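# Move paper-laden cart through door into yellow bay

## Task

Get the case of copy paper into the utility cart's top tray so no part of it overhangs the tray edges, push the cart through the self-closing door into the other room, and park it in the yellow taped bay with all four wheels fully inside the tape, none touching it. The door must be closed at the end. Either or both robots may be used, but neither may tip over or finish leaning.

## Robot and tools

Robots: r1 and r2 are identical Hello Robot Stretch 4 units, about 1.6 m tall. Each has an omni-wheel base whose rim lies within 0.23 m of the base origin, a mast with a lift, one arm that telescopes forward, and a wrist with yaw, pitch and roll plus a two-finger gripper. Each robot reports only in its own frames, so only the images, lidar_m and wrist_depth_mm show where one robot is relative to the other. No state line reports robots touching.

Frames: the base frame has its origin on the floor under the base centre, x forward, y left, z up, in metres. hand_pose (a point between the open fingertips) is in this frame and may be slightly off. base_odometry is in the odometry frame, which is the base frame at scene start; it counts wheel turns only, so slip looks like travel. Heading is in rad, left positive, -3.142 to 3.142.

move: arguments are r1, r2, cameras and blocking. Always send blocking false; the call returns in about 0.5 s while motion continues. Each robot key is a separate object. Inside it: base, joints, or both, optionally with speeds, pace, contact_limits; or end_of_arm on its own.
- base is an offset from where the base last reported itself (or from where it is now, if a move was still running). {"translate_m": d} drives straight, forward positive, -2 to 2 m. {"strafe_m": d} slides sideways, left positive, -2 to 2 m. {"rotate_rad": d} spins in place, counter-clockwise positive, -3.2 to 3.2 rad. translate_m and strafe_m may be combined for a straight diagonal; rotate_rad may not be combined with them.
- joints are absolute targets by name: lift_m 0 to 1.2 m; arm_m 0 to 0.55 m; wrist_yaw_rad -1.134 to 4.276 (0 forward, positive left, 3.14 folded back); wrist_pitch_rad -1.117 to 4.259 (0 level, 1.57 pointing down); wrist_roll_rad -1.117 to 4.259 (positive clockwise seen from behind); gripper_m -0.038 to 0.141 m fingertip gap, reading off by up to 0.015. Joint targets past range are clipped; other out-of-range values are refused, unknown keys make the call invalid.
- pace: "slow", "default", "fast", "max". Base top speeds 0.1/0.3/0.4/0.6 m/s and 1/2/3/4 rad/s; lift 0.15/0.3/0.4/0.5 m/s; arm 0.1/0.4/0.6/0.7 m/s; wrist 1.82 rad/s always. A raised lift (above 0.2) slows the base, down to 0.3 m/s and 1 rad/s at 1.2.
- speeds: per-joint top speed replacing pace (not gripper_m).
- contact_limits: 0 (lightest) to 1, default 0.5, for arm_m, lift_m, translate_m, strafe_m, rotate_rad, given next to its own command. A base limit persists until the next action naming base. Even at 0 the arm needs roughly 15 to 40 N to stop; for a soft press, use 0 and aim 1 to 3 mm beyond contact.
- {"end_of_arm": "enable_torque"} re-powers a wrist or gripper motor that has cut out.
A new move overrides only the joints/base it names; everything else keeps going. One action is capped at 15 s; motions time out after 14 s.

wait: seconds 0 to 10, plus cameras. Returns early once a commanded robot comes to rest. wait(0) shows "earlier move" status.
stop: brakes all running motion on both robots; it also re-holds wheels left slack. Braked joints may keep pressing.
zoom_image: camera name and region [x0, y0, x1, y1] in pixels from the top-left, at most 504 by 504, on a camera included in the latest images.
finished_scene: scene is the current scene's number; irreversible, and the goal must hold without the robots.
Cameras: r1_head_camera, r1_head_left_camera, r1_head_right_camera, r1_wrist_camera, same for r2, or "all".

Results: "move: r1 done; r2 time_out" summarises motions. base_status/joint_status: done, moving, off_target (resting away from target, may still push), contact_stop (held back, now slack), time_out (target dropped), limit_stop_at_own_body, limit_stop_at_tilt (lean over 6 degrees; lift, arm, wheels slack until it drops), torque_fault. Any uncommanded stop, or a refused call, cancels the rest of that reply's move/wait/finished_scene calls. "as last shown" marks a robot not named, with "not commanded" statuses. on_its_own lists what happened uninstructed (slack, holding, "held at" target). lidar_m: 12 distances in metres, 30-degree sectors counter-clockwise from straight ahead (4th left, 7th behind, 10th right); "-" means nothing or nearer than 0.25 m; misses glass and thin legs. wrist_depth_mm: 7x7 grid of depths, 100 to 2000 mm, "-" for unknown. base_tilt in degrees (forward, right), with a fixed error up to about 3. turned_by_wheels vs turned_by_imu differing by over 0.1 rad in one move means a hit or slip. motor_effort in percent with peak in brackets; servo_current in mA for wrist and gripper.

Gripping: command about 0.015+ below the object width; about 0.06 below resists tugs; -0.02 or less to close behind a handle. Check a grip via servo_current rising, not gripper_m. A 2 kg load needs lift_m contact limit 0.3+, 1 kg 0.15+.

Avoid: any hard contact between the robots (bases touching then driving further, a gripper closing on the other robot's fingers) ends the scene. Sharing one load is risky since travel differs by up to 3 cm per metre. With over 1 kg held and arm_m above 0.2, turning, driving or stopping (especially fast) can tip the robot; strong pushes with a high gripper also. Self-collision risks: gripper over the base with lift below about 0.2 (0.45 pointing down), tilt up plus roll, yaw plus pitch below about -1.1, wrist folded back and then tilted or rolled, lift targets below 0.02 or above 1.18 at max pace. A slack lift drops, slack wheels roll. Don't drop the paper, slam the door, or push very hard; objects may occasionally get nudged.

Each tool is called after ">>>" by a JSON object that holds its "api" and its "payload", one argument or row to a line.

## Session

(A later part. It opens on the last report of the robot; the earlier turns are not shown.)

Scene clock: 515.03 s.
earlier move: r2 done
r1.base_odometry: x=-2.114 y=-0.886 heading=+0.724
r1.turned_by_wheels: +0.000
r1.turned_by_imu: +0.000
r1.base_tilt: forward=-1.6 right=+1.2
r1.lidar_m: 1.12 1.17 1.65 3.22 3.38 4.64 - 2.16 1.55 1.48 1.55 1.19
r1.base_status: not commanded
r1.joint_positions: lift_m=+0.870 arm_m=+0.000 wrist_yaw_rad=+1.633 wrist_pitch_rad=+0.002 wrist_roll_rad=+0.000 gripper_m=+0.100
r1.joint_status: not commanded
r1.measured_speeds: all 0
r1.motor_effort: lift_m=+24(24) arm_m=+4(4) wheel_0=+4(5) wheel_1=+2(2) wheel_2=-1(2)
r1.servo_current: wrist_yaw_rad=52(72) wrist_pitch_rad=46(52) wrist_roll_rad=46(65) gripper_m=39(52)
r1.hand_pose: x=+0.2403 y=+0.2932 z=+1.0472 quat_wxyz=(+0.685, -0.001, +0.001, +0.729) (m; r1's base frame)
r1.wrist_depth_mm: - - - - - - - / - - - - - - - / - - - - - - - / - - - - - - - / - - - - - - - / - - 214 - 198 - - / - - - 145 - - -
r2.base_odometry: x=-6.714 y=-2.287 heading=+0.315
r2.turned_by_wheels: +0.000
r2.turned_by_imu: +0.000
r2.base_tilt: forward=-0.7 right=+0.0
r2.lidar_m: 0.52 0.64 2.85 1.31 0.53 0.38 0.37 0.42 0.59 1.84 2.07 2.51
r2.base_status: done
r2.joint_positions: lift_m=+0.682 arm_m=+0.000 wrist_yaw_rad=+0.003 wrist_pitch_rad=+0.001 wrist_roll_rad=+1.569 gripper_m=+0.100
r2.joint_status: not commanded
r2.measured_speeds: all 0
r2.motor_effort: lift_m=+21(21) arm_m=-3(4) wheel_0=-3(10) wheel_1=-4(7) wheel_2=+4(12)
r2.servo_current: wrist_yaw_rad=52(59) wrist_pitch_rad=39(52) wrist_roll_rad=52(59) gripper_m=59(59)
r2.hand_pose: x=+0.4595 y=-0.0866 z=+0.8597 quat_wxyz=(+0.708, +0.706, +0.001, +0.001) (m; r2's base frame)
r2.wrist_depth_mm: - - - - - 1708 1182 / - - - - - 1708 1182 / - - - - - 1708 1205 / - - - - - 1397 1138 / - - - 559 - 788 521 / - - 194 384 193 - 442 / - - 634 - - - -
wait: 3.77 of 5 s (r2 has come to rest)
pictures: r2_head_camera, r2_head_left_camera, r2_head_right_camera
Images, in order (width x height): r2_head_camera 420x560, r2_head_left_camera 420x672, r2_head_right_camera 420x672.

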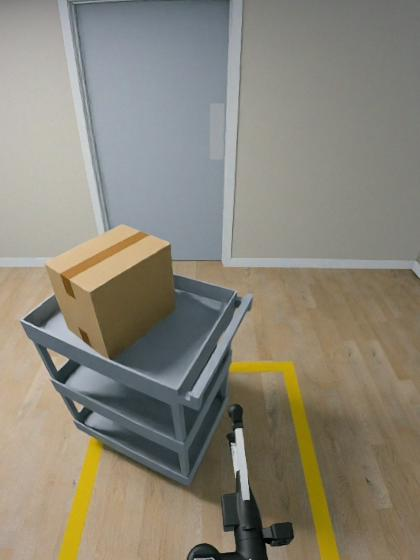

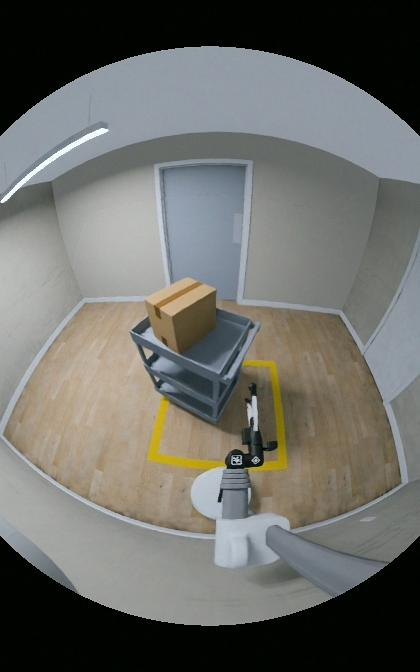

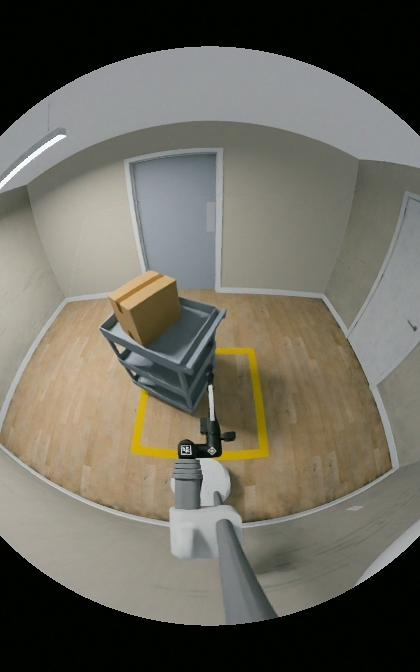

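>>> {"api": "move", "payload": {
  "r2": {"base":{"translate_m":0.3},"pace":"slow","contact_limits":{"translate_m":0.2}},
  "blocking": false,
  "cameras": []
}}

>>> {"api": "wait", "payload": {
  "seconds": 5,
  "cameras": ["r2_wrist_camera"]
}}

>>> {"api": "move", "payload": {
  "r2": {"joints":{"gripper_m":-0.025}},
  "blocking": false,
  "cameras": []
}}

>>> {"api": "wait", "payload": {
  "seconds": 2.5,
  "cameras": ["r2_wrist_camera"]
}}

>>> {"api": "move", "payload": {
  "r2": {"base":{"translate_m":-0.15,"strafe_m":-0.24},"pace":"slow"},
  "blocking": false,
  "cameras": []
}}

>>> {"api": "wait", "payload": {
  "seconds": 5,
  "cameras": ["r2_head_camera","r2_head_left_camera"]
}}

Scene clock: 532.57 s.
move: r2 moving
r1: as last shown
r1.base_tilt: forward=-1.6 right=+1.3
r1.lidar_m: 1.13 1.18 1.64 3.23 3.38 4.65 - 2.12 1.54 1.48 1.57 1.18
r1.motor_effort: lift_m=+24(24) arm_m=+4(4) wheel_0=+5(5) wheel_1=+1(2) wheel_2=-1(2)
r1.servo_current: wrist_yaw_rad=39(65) wrist_pitch_rad=39(46) wrist_roll_rad=46(78) gripper_m=46(52)
r1.wrist_depth_mm: - - - - - - - / - - - - - - - / - - - - - - - / - - - - - - - / - - - - - - - / - - 214 - 198 - - / - - - 144 - - -
r2.base_odometry: x=-6.702 y=-2.283 heading=+0.315
r2.turned_by_wheels: +0.000
r2.turned_by_imu: +0.001
r2.base_tilt: forward=-0.7 right=+0.1
r2.lidar_m: 0.53 0.63 2.82 1.34 0.54 0.40 0.37 0.42 0.60 1.90 2.08 2.50
r2.base_status: translate_m moving
r2.joint_positions: lift_m=+0.682 arm_m=+0.000 wrist_yaw_rad=+0.003 wrist_pitch_rad=+0.001 wrist_roll_rad=+1.569 gripper_m=+0.100
r2.joint_status: not commanded
r2.measured_speeds: translate_m=+0.048 strafe_m=+0.000 rotate_rad=-0.001 lift_m=+0.000 arm_m=+0.000 wrist_yaw_rad=+0.000 wrist_pitch_rad=+0.000 wrist_roll_rad=+0.000
r2.motor_effort: lift_m=+21(21) arm_m=-4(4) wheel_0=+5(8) wheel_1=+5(6) wheel_2=-8(10)
r2.servo_current: wrist_yaw_rad=52(59) wrist_pitch_rad=39(46) wrist_roll_rad=52(65) gripper_m=46(59)
r2.contact_limits: translate_m 0.2
r2.hand_pose: x=+0.4595 y=-0.0866 z=+0.8597 quat_wxyz=(+0.708, +0.706, +0.001, +0.001) (m; r2's base frame)
r2.wrist_depth_mm: - - - - - 1756 1182 / - - - - - 1708 1182 / - - - - - 1708 1205 / - - - 707 - 1430 1118 / - - - 549 - 778 517 / - - 194 377 192 - - / - - 627 - - - -
pictures: none
No camera images: "cameras" was empty.

Scene clock: 536.37 s.
earlier move: r2 done
r1.base_odometry: x=-2.114 y=-0.886 heading=+0.724
r1.turned_by_wheels: +0.000
r1.turned_by_imu: +0.000
r1.base_tilt: forward=-1.6 right=+1.2
r1.lidar_m: 1.13 1.17 1.62 3.23 3.37 4.63 - 2.10 1.54 1.49 1.53 1.18
r1.base_status: not commanded
r1.joint_positions: lift_m=+0.870 arm_m=+0.000 wrist_yaw_rad=+1.633 wrist_pitch_rad=+0.002 wrist_roll_rad=+0.000 gripper_m=+0.100
r1.joint_status: not commanded
r1.measured_speeds: all 0
r1.motor_effort: lift_m=+24(24) arm_m=+3(4) wheel_0=+4(5) wheel_1=+2(2) wheel_2=-1(2)
r1.servo_current: wrist_yaw_rad=39(78) wrist_pitch_rad=46(52) wrist_roll_rad=39(78) gripper_m=39(52)
r1.hand_pose: x=+0.2403 y=+0.2932 z=+1.0472 quat_wxyz=(+0.685, -0.001, +0.001, +0.729) (m; r1's base frame)
r1.wrist_depth_mm: - - - - - - - / - - - - - - - / - - - - - - - / - - - - - - - / - - - - - - - / - - 215 - 198 - - / - - - 145 - - -
r2.base_odometry: x=-6.429 y=-2.194 heading=+0.315
r2.turned_by_wheels: +0.000
r2.turned_by_imu: +0.001
r2.base_tilt: forward=-0.7 right=+0.1
r2.lidar_m: 0.26 0.25 0.66 2.34 0.93 0.68 0.68 0.72 1.01 1.98 2.11 0.58
r2.base_status: done
r2.joint_positions: lift_m=+0.682 arm_m=+0.000 wrist_yaw_rad=+0.003 wrist_pitch_rad=+0.001 wrist_roll_rad=+1.569 gripper_m=+0.100
r2.joint_status: not commanded
r2.measured_speeds: all 0
r2.motor_effort: lift_m=+21(21) arm_m=-4(4) wheel_0=+3(9) wheel_1=+3(7) wheel_2=-6(10)
r2.servo_current: wrist_yaw_rad=52(59) wrist_pitch_rad=39(46) wrist_roll_rad=52(65) gripper_m=46(59)
r2.contact_limits: translate_m 0.2
r2.hand_pose: x=+0.4595 y=-0.0866 z=+0.8597 quat_wxyz=(+0.708, +0.706, +0.001, +0.001) (m; r2's base frame)
r2.wrist_depth_mm: - - - - - 1576 1182 / - - - - - 1576 1182 / - - - 384 - 1618 1205 / 1863 - - 359 413 1397 415 / 1921 - - 224 312 1756 484 / 1921 - 193 176 195 1499 517 / 1983 1921 - - 222 1708 -
wait: 3.80 of 5 s (r2 has come to rest)
pictures: r2_wrist_camera
Images, in order (width x height): r2_wrist_camera 616x392.

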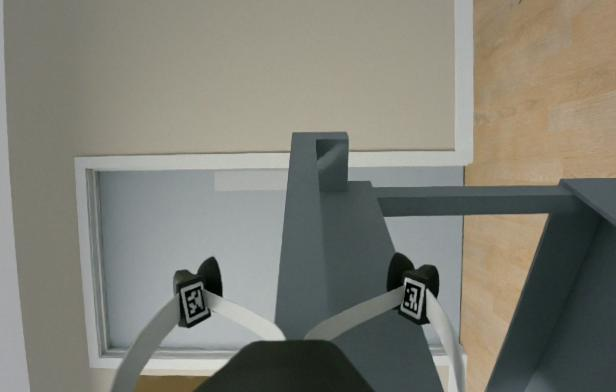

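Scene clock: 536.87 s.
move: r2 moving
r1: as last shown
r1.base_tilt: forward=-1.6 right=+1.3
r1.lidar_m: 1.12 1.16 1.64 3.21 3.37 4.65 - 2.14 1.56 1.49 1.56 1.19
r1.motor_effort: lift_m=+24(24) arm_m=+4(4) wheel_0=+4(5) wheel_1=+2(2) wheel_2=-1(2)
r1.servo_current: wrist_yaw_rad=59(65) wrist_pitch_rad=46(46) wrist_roll_rad=33(59) gripper_m=46(46)
r2.base_odometry: x=-6.429 y=-2.194 heading=+0.315
r2.turned_by_wheels: +0.000
r2.turned_by_imu: +0.000
r2.base_tilt: forward=-0.7 right=+0.1
r2.lidar_m: 0.25 0.26 0.68 2.29 0.93 0.69 0.68 0.72 1.01 2.01 2.13 0.57
r2.base_status: not commanded
r2.joint_positions: lift_m=+0.682 arm_m=+0.000 wrist_yaw_rad=+0.003 wrist_pitch_rad=+0.001 wrist_roll_rad=+1.569 gripper_m=+0.083
r2.joint_status: gripper_m moving
r2.measured_speeds: all 0
r2.motor_effort: lift_m=+21(21) arm_m=-4(4) wheel_0=+3(4) wheel_1=+3(4) wheel_2=-7(7)
r2.servo_current: wrist_yaw_rad=39(59) wrist_pitch_rad=39(46) wrist_roll_rad=33(52) gripper_m=111(111)
r2.contact_limits: translate_m 0.2
r2.hand_pose: x=+0.4595 y=-0.0866 z=+0.8597 quat_wxyz=(+0.708, +0.706, +0.001, +0.001) (m; r2's base frame)
r2.wrist_depth_mm: - - - - - 1576 1160 / - - - - - 1618 1182 / - - - 384 - 1618 1205 / 1921 - - 359 413 1464 424 / 1921 - - 224 314 1756 484 / 1983 - 195 176 189 1576 512 / 1921 1983 - - 221 1808 -
pictures: none
No camera images: "cameras" was empty.

Scene clock: 538.33 s.
earlier move: r2 done
r1.base_odometry: x=-2.114 y=-0.886 heading=+0.724
r1.turned_by_wheels: +0.000
r1.turned_by_imu: +0.000
r1.base_tilt: forward=-1.6 right=+1.3
r1.lidar_m: 1.11 1.16 1.65 3.22 3.39 4.62 - 2.12 1.55 1.47 1.57 1.19
r1.base_status: not commanded
r1.joint_positions: lift_m=+0.870 arm_m=+0.000 wrist_yaw_rad=+1.633 wrist_pitch_rad=+0.002 wrist_roll_rad=+0.000 gripper_m=+0.100
r1.joint_status: not commanded
r1.measured_speeds: all 0
r1.motor_effort: lift_m=+24(24) arm_m=+3(4) wheel_0=+4(5) wheel_1=+2(2) wheel_2=-1(2)
r1.servo_current: wrist_yaw_rad=46(78) wrist_pitch_rad=33(46) wrist_roll_rad=65(65) gripper_m=46(52)
r1.hand_pose: x=+0.2403 y=+0.2932 z=+1.0472 quat_wxyz=(+0.685, -0.001, +0.001, +0.729) (m; r1's base frame)
r1.wrist_depth_mm: - - - - - - - / - - - - - - - / - - - - - - - / - - - - - - - / - - - - - - - / - - 214 - 198 - - / - - - 145 - - -
r2.base_odometry: x=-6.429 y=-2.194 heading=+0.315
r2.turned_by_wheels: +0.000
r2.turned_by_imu: +0.000
r2.base_tilt: forward=-0.7 right=+0.1
r2.lidar_m: 0.25 0.27 0.66 2.28 0.94 0.68 0.67 0.72 1.03 2.00 2.09 0.53
r2.base_status: not commanded
r2.joint_positions: lift_m=+0.682 arm_m=+0.000 wrist_yaw_rad=+0.003 wrist_pitch_rad=+0.001 wrist_roll_rad=+1.569 gripper_m=-0.023
r2.joint_status: all done
r2.measured_speeds: all 0
r2.motor_effort: lift_m=+21(21) arm_m=-4(4) wheel_0=+3(4) wheel_1=+3(4) wheel_2=-5(7)
r2.servo_current: wrist_yaw_rad=39(59) wrist_pitch_rad=39(46) wrist_roll_rad=39(59) gripper_m=150(293)
r2.contact_limits: translate_m 0.2
r2.hand_pose: x=+0.4595 y=-0.0866 z=+0.8597 quat_wxyz=(+0.708, +0.706, +0.001, +0.001) (m; r2's base frame)
r2.wrist_depth_mm: - - - - - 1576 1205 / - - - - - 1537 1182 / - - - 384 - 1618 1205 / 1863 - - 349 402 418 413 / 1921 - - 215 301 1708 484 / 1921 - 186 175 179 1537 508 / 1921 143 - - 216 135 -
wait: 1.47 of 2.5 s (r2 has come to rest)
pictures: r2_wrist_camera
Images, in order (width x height): r2_wrist_camera 616x392.

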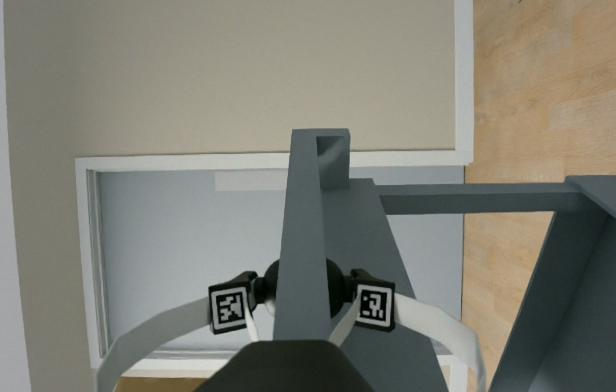

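Scene clock: 538.83 s.
move: r2 moving
r1: as last shown
r1.lidar_m: 1.13 1.19 1.64 3.24 3.39 4.65 - 2.15 1.51 1.45 1.57 1.17
r1.motor_effort: lift_m=+24(24) arm_m=+4(4) wheel_0=+4(4) wheel_1=+2(2) wheel_2=-1(2)
r1.servo_current: wrist_yaw_rad=33(72) wrist_pitch_rad=39(52) wrist_roll_rad=46(59) gripper_m=46(46)
r1.wrist_depth_mm: - - - - - - - / - - - - - - - / - - - - - - - / - - - - - - - / - - - - - - - / - - 215 - 198 - - / - - - 145 - - -
r2.base_odometry: x=-6.431 y=-2.205 heading=+0.316
r2.turned_by_wheels: +0.001
r2.turned_by_imu: +0.001
r2.base_tilt: forward=-0.7 right=+0.0
r2.lidar_m: 0.25 0.26 0.63 2.23 0.91 0.70 0.65 0.69 1.03 2.00 2.08 0.56
r2.base_status: translate_m moving; strafe_m moving
r2.joint_positions: lift_m=+0.682 arm_m=+0.000 wrist_yaw_rad=+0.004 wrist_pitch_rad=+0.001 wrist_roll_rad=+1.569 gripper_m=-0.023
r2.joint_status: not commanded
r2.measured_speeds: translate_m=-0.025 strafe_m=-0.040 rotate_rad=+0.002 lift_m=+0.000 arm_m=+0.000 wrist_yaw_rad=+0.013 wrist_pitch_rad=+0.000 wrist_roll_rad=+0.000
r2.motor_effort: lift_m=+21(21) arm_m=-4(4) wheel_0=+8(8) wheel_1=-8(9) wheel_2=+12(12)
r2.servo_current: wrist_yaw_rad=52(52) wrist_pitch_rad=39(39) wrist_roll_rad=52(65) gripper_m=150(156)
r2.hand_pose: x=+0.4596 y=-0.0863 z=+0.8597 quat_wxyz=(+0.708, +0.706, +0.002, +0.001) (m; r2's base frame)
r2.wrist_depth_mm: - - - - - 1576 1182 / - - - - - 1661 1205 / - - - 382 - 1576 1205 / 1863 - - 349 402 415 415 / 1921 - - 217 317 1756 488 / 1921 - 186 178 178 1618 512 / 1983 144 - - 218 - -
pictures: none
No camera images: "cameras" was empty.

Scene clock: 542.43 s.
earlier move: r2 done
r1.base_odometry: x=-2.114 y=-0.886 heading=+0.724
r1.turned_by_wheels: +0.000
r1.turned_by_imu: +0.000
r1.base_tilt: forward=-1.6 right=+1.3
r1.lidar_m: 1.13 1.15 1.65 3.20 3.36 4.65 - 2.12 1.55 1.48 1.55 1.19
r1.base_status: not commanded
r1.joint_positions: lift_m=+0.870 arm_m=+0.000 wrist_yaw_rad=+1.633 wrist_pitch_rad=+0.002 wrist_roll_rad=+0.000 gripper_m=+0.100
r1.joint_status: not commanded
r1.measured_speeds: all 0
r1.motor_effort: lift_m=+24(24) arm_m=+4(4) wheel_0=+4(5) wheel_1=+2(2) wheel_2=-1(2)
r1.servo_current: wrist_yaw_rad=46(72) wrist_pitch_rad=46(52) wrist_roll_rad=46(65) gripper_m=39(52)
r1.hand_pose: x=+0.2403 y=+0.2932 z=+1.0472 quat_wxyz=(+0.685, -0.001, +0.001, +0.729) (m; r1's base frame)
r1.wrist_depth_mm: - - - - - - - / - - - - - - - / - - - - - - - / - - - - - - - / - - - - - - - / - - 214 - 198 - - / - - - 145 - - -
r2.base_odometry: x=-6.497 y=-2.468 heading=+0.316
r2.turned_by_wheels: -0.001
r2.turned_by_imu: +0.000
r2.base_tilt: forward=-0.7 right=+0.0
r2.lidar_m: 0.52 0.38 0.68 1.87 0.77 0.54 0.53 0.56 0.80 1.76 1.84 2.32
r2.base_status: done
r2.joint_positions: lift_m=+0.682 arm_m=+0.000 wrist_yaw_rad=+0.003 wrist_pitch_rad=+0.001 wrist_roll_rad=+1.569 gripper_m=-0.024
r2.joint_status: not commanded
r2.measured_speeds: all 0
r2.motor_effort: lift_m=+21(21) arm_m=-3(4) wheel_0=+3(19) wheel_1=-3(9) wheel_2=+7(15)
r2.servo_current: wrist_yaw_rad=52(72) wrist_pitch_rad=46(46) wrist_roll_rad=52(65) gripper_m=104(156)
r2.hand_pose: x=+0.4595 y=-0.0866 z=+0.8597 quat_wxyz=(+0.708, +0.706, +0.001, +0.001) (m; r2's base frame)
r2.wrist_depth_mm: - - - - - 1576 1182 / - - - - - 1576 1182 / - - - - - 1708 1160 / - - - - - 1756 1160 / - - - - - 1708 1160 / - - 187 200 180 1618 1138 / - - - - - - 496
wait: 3.60 of 5 s (r2 has come to rest)
pictures: r2_head_camera, r2_head_left_camera
Images, in order (width x height): r2_head_camera 420x560, r2_head_left_camera 420x672.

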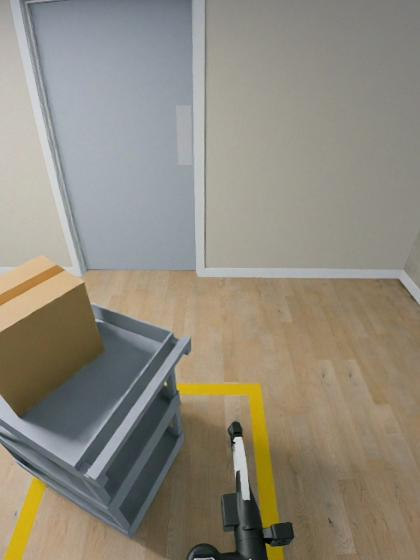

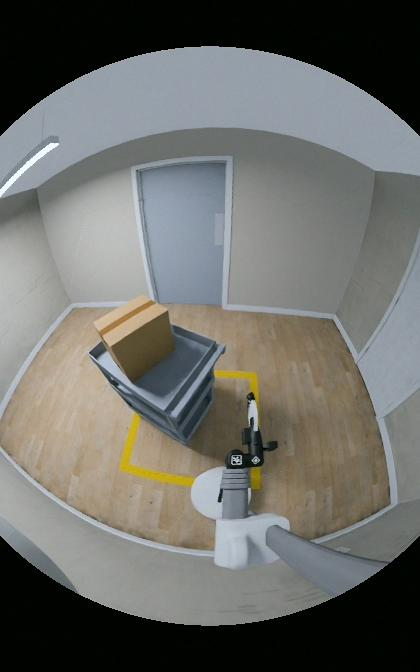

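>>> {"api": "move", "payload": {
  "r2": {"base":{"translate_m":0.128,"strafe_m":-0.45},"joints":{"gripper_m":0.12}},
  "blocking": false,
  "cameras": []
}}

>>> {"api": "wait", "payload": {
  "seconds": 4,
  "cameras": []
}}

>>> {"api": "move", "payload": {
  "r2": {"base":{"rotate_rad":1.09}},
  "blocking": false,
  "cameras": []
}}

>>> {"api": "wait", "payload": {
  "seconds": 3,
  "cameras": ["r2_head_camera","r2_wrist_camera","r2_head_left_camera"]
}}

>>> {"api": "zoom_image", "payload": {
  "camera": "r2_head_camera",
  "region": [80, 200, 420, 520]
}}

Scene clock: 555.00 s.
move: r2 moving
r1: as last shown
r1.base_tilt: forward=-1.5 right=+1.3
r1.lidar_m: 1.12 1.17 1.64 3.21 3.36 4.66 - 2.15 1.51 1.49 1.55 1.20
r1.motor_effort: lift_m=+24(24) arm_m=+4(4) wheel_0=+4(5) wheel_1=+2(2) wheel_2=-1(1)
r1.servo_current: wrist_yaw_rad=59(59) wrist_pitch_rad=46(46) wrist_roll_rad=52(65) gripper_m=39(46)
r2.base_odometry: x=-6.479 y=-2.495 heading=+0.315
r2.turned_by_wheels: -0.001
r2.turned_by_imu: +0.000
r2.base_tilt: forward=-0.7 right=+0.0
r2.lidar_m: 0.59 0.40 0.57 1.84 0.77 0.57 0.53 0.57 0.82 1.71 1.81 2.29
r2.base_status: translate_m moving; strafe_m moving
r2.joint_positions: lift_m=+0.682 arm_m=+0.000 wrist_yaw_rad=+0.003 wrist_pitch_rad=+0.001 wrist_roll_rad=+1.569 gripper_m=+0.002
r2.joint_status: gripper_m moving
r2.measured_speeds: translate_m=+0.035 strafe_m=-0.120 rotate_rad=+0.002 lift_m=+0.000 arm_m=+0.000 wrist_yaw_rad=+0.000 wrist_pitch_rad=+0.000 wrist_roll_rad=+0.000
r2.motor_effort: lift_m=+21(21) arm_m=-4(4) wheel_0=+7(12) wheel_1=-9(11) wheel_2=-11(11)
r2.servo_current: wrist_yaw_rad=59(59) wrist_pitch_rad=39(46) wrist_roll_rad=46(59) gripper_m=98(117)
r2.hand_pose: x=+0.4595 y=-0.0866 z=+0.8597 quat_wxyz=(+0.708, +0.706, +0.001, +0.001) (m; r2's base frame)
r2.wrist_depth_mm: - - - - - 1618 1160 / - - - - - 1576 1182 / - - - - - 1708 1182 / - - - - - 1756 1205 / - - - - - 1708 1182 / - - 188 193 181 1661 1205 / - - - - - 525 521
pictures: none
No camera images: "cameras" was empty.

Scene clock: 557.50 s.
earlier move: r2 done
r1.base_odometry: x=-2.114 y=-0.886 heading=+0.724
r1.turned_by_wheels: +0.000
r1.turned_by_imu: +0.000
r1.base_tilt: forward=-1.6 right=+1.3
r1.lidar_m: 1.12 1.18 1.66 3.22 3.37 4.65 - 2.13 1.54 1.47 1.56 1.19
r1.base_status: not commanded
r1.joint_positions: lift_m=+0.870 arm_m=+0.000 wrist_yaw_rad=+1.633 wrist_pitch_rad=+0.002 wrist_roll_rad=+0.000 gripper_m=+0.100
r1.joint_status: not commanded
r1.measured_speeds: all 0
r1.motor_effort: lift_m=+24(24) arm_m=+4(4) wheel_0=+4(5) wheel_1=+2(2) wheel_2=-1(2)
r1.servo_current: wrist_yaw_rad=39(72) wrist_pitch_rad=39(52) wrist_roll_rad=46(78) gripper_m=46(52)
r1.hand_pose: x=+0.2403 y=+0.2932 z=+1.0472 quat_wxyz=(+0.685, -0.001, +0.001, +0.729) (m; r1's base frame)
r1.wrist_depth_mm: - - - - - - - / - - - - - - - / - - - - - - - / - - - - - - - / - - - - - - - / - - 214 - 197 - - / - - - 145 - - -
r2.base_odometry: x=-6.236 y=-2.856 heading=+0.315
r2.turned_by_wheels: +0.000
r2.turned_by_imu: +0.001
r2.base_tilt: forward=-0.7 right=+0.1
r2.lidar_m: 2.11 0.73 0.65 2.31 0.93 0.72 0.68 0.74 1.04 1.31 1.37 1.94
r2.base_status: done
r2.joint_positions: lift_m=+0.682 arm_m=+0.000 wrist_yaw_rad=+0.003 wrist_pitch_rad=+0.001 wrist_roll_rad=+1.569 gripper_m=+0.120
r2.joint_status: all done
r2.measured_speeds: all 0
r2.motor_effort: lift_m=+20(21) arm_m=-4(4) wheel_0=+2(16) wheel_1=-2(11) wheel_2=-5(11)
r2.servo_current: wrist_yaw_rad=46(59) wrist_pitch_rad=39(46) wrist_roll_rad=52(59) gripper_m=46(124)
r2.hand_pose: x=+0.4595 y=-0.0866 z=+0.8597 quat_wxyz=(+0.708, +0.706, +0.001, +0.001) (m; r2's base frame)
r2.wrist_depth_mm: - - - - - 1537 1182 / - - - - - 1576 1205 / - - - - - 1618 1182 / - - - - - 1576 1182 / - - - - - 1576 1205 / 1863 1863 196 162 192 1537 1205 / 1863 - - - - 1756 1205
wait: 2.50 of 4 s (r2 has come to rest)
pictures: none
No camera images: "cameras" was empty.

Scene clock: 558.00 s.
move: r2 moving
r1: as last shown
r1.lidar_m: 1.09 1.17 1.66 3.23 3.37 4.65 - 2.12 1.55 1.47 1.57 1.20
r1.motor_effort: lift_m=+24(24) arm_m=+3(4) wheel_0=+4(5) wheel_1=+2(2) wheel_2=-1(1)
r1.servo_current: wrist_yaw_rad=52(59) wrist_pitch_rad=39(52) wrist_roll_rad=39(59) gripper_m=46(52)
r1.wrist_depth_mm: - - - - - - - / - - - - - - - / - - - - - - - / - - - - - - - / - - - - - - - / - - 214 - 198 - - / - - - 145 - - -
r2.base_odometry: x=-6.236 y=-2.856 heading=+0.568
r2.turned_by_wheels: +0.253
r2.turned_by_imu: +0.245
r2.base_tilt: forward=-0.7 right=+0.1
r2.lidar_m: 2.11 0.69 0.67 1.35 0.76 0.68 0.67 0.81 1.33 1.32 1.54 2.12
r2.base_status: rotate_rad moving
r2.joint_positions: lift_m=+0.682 arm_m=+0.000 wrist_yaw_rad=+0.003 wrist_pitch_rad=+0.001 wrist_roll_rad=+1.569 gripper_m=+0.120
r2.joint_status: not commanded
r2.measured_speeds: translate_m=+0.000 strafe_m=+0.000 rotate_rad=+0.979 lift_m=+0.000 arm_m=+0.000 wrist_yaw_rad=+0.000 wrist_pitch_rad=+0.000 wrist_roll_rad=+0.000
r2.motor_effort: lift_m=+21(21) arm_m=-3(4) wheel_0=-11(11) wheel_1=-8(10) wheel_2=-11(11)
r2.servo_current: wrist_yaw_rad=46(46) wrist_pitch_rad=39(46) wrist_roll_rad=46(59) gripper_m=46(59)
r2.hand_pose: x=+0.4595 y=-0.0867 z=+0.8597 quat_wxyz=(+0.708, +0.706, +0.001, +0.001) (m; r2's base frame)
r2.wrist_depth_mm: - - - - - 1576 1182 / - - - - - 1576 1182 / - - - - - 1661 1205 / - - - - - 1756 1205 / - - - - - 1661 1182 / - - 199 - 200 1537 1205 / - - - - - 1708 1182
pictures: none
No camera images: "cameras" was empty.

Scene clock: 559.27 s.
earlier move: r2 done
r1.base_odometry: x=-2.114 y=-0.886 heading=+0.724
r1.turned_by_wheels: +0.000
r1.turned_by_imu: +0.000
r1.base_tilt: forward=-1.6 right=+1.3
r1.lidar_m: 1.12 1.18 1.66 3.21 3.38 4.64 - 2.13 1.53 1.48 1.54 1.20
r1.base_status: not commanded
r1.joint_positions: lift_m=+0.870 arm_m=+0.000 wrist_yaw_rad=+1.633 wrist_pitch_rad=+0.002 wrist_roll_rad=+0.000 gripper_m=+0.100
r1.joint_status: not commanded
r1.measured_speeds: all 0
r1.motor_effort: lift_m=+24(24) arm_m=+4(4) wheel_0=+4(5) wheel_1=+2(2) wheel_2=-2(2)
r1.servo_current: wrist_yaw_rad=59(78) wrist_pitch_rad=46(52) wrist_roll_rad=39(65) gripper_m=46(52)
r1.hand_pose: x=+0.2403 y=+0.2932 z=+1.0472 quat_wxyz=(+0.685, -0.001, +0.001, +0.729) (m; r1's base frame)
r1.wrist_depth_mm: - - - - - - - / - - - - - - - / - - - - - - - / - - - - - - - / - - - - - - - / - - 214 - 198 - - / - - - 145 - - -
r2.base_odometry: x=-6.236 y=-2.856 heading=+1.404
r2.turned_by_wheels: +0.836
r2.turned_by_imu: +0.815
r2.base_tilt: forward=-0.7 right=+0.0
r2.lidar_m: 0.67 2.09 0.91 0.72 0.68 0.72 1.10 1.31 1.36 2.09 2.12 0.72
r2.base_status: done
r2.joint_positions: lift_m=+0.682 arm_m=+0.000 wrist_yaw_rad=+0.003 wrist_pitch_rad=+0.001 wrist_roll_rad=+1.569 gripper_m=+0.120
r2.joint_status: not commanded
r2.measured_speeds: all 0
r2.motor_effort: lift_m=+20(21) arm_m=-4(4) wheel_0=-3(11) wheel_1=-4(10) wheel_2=-5(12)
r2.servo_current: wrist_yaw_rad=59(59) wrist_pitch_rad=39(46) wrist_roll_rad=46(59) gripper_m=52(59)
r2.hand_pose: x=+0.4595 y=-0.0867 z=+0.8597 quat_wxyz=(+0.708, +0.706, +0.001, +0.001) (m; r2's base frame)
r2.wrist_depth_mm: - - - - - 1708 1160 / - - - 521 - 768 521 / - - - 521 - - 521 / - - 732 521 1118 - 525 / - - 750 521 1098 - 525 / - - 200 517 197 525 517 / - - - - 525 525 521
wait: 1.27 of 3 s (r2 has come to rest)
pictures: r2_head_camera, r2_head_left_camera, r2_wrist_camera
Images, in order (width x height): r2_head_camera 420x560, r2_head_left_camera 420x672, r2_wrist_camera 616x392.

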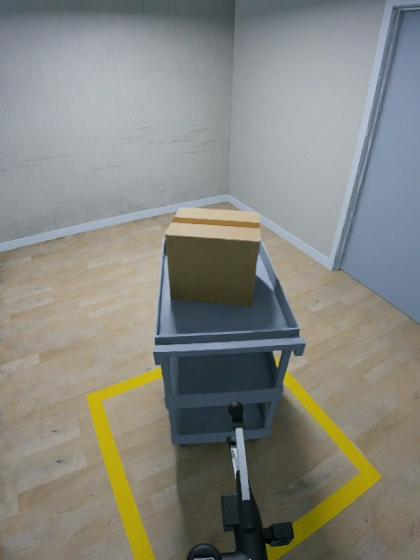

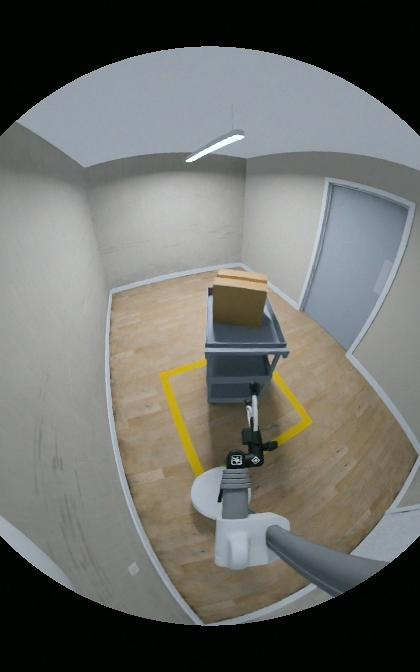

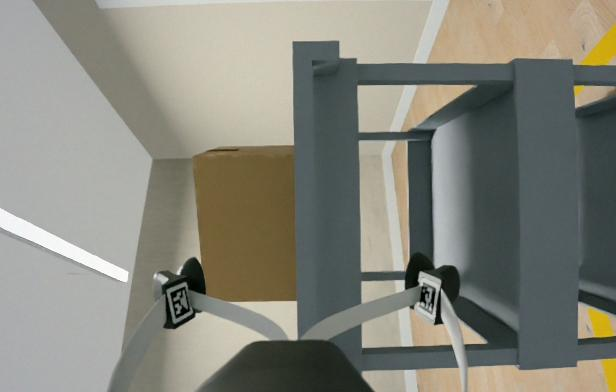

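Scaled by 1.482 from the camera's 420x560 image, which has a finer 1200x1600 frame.

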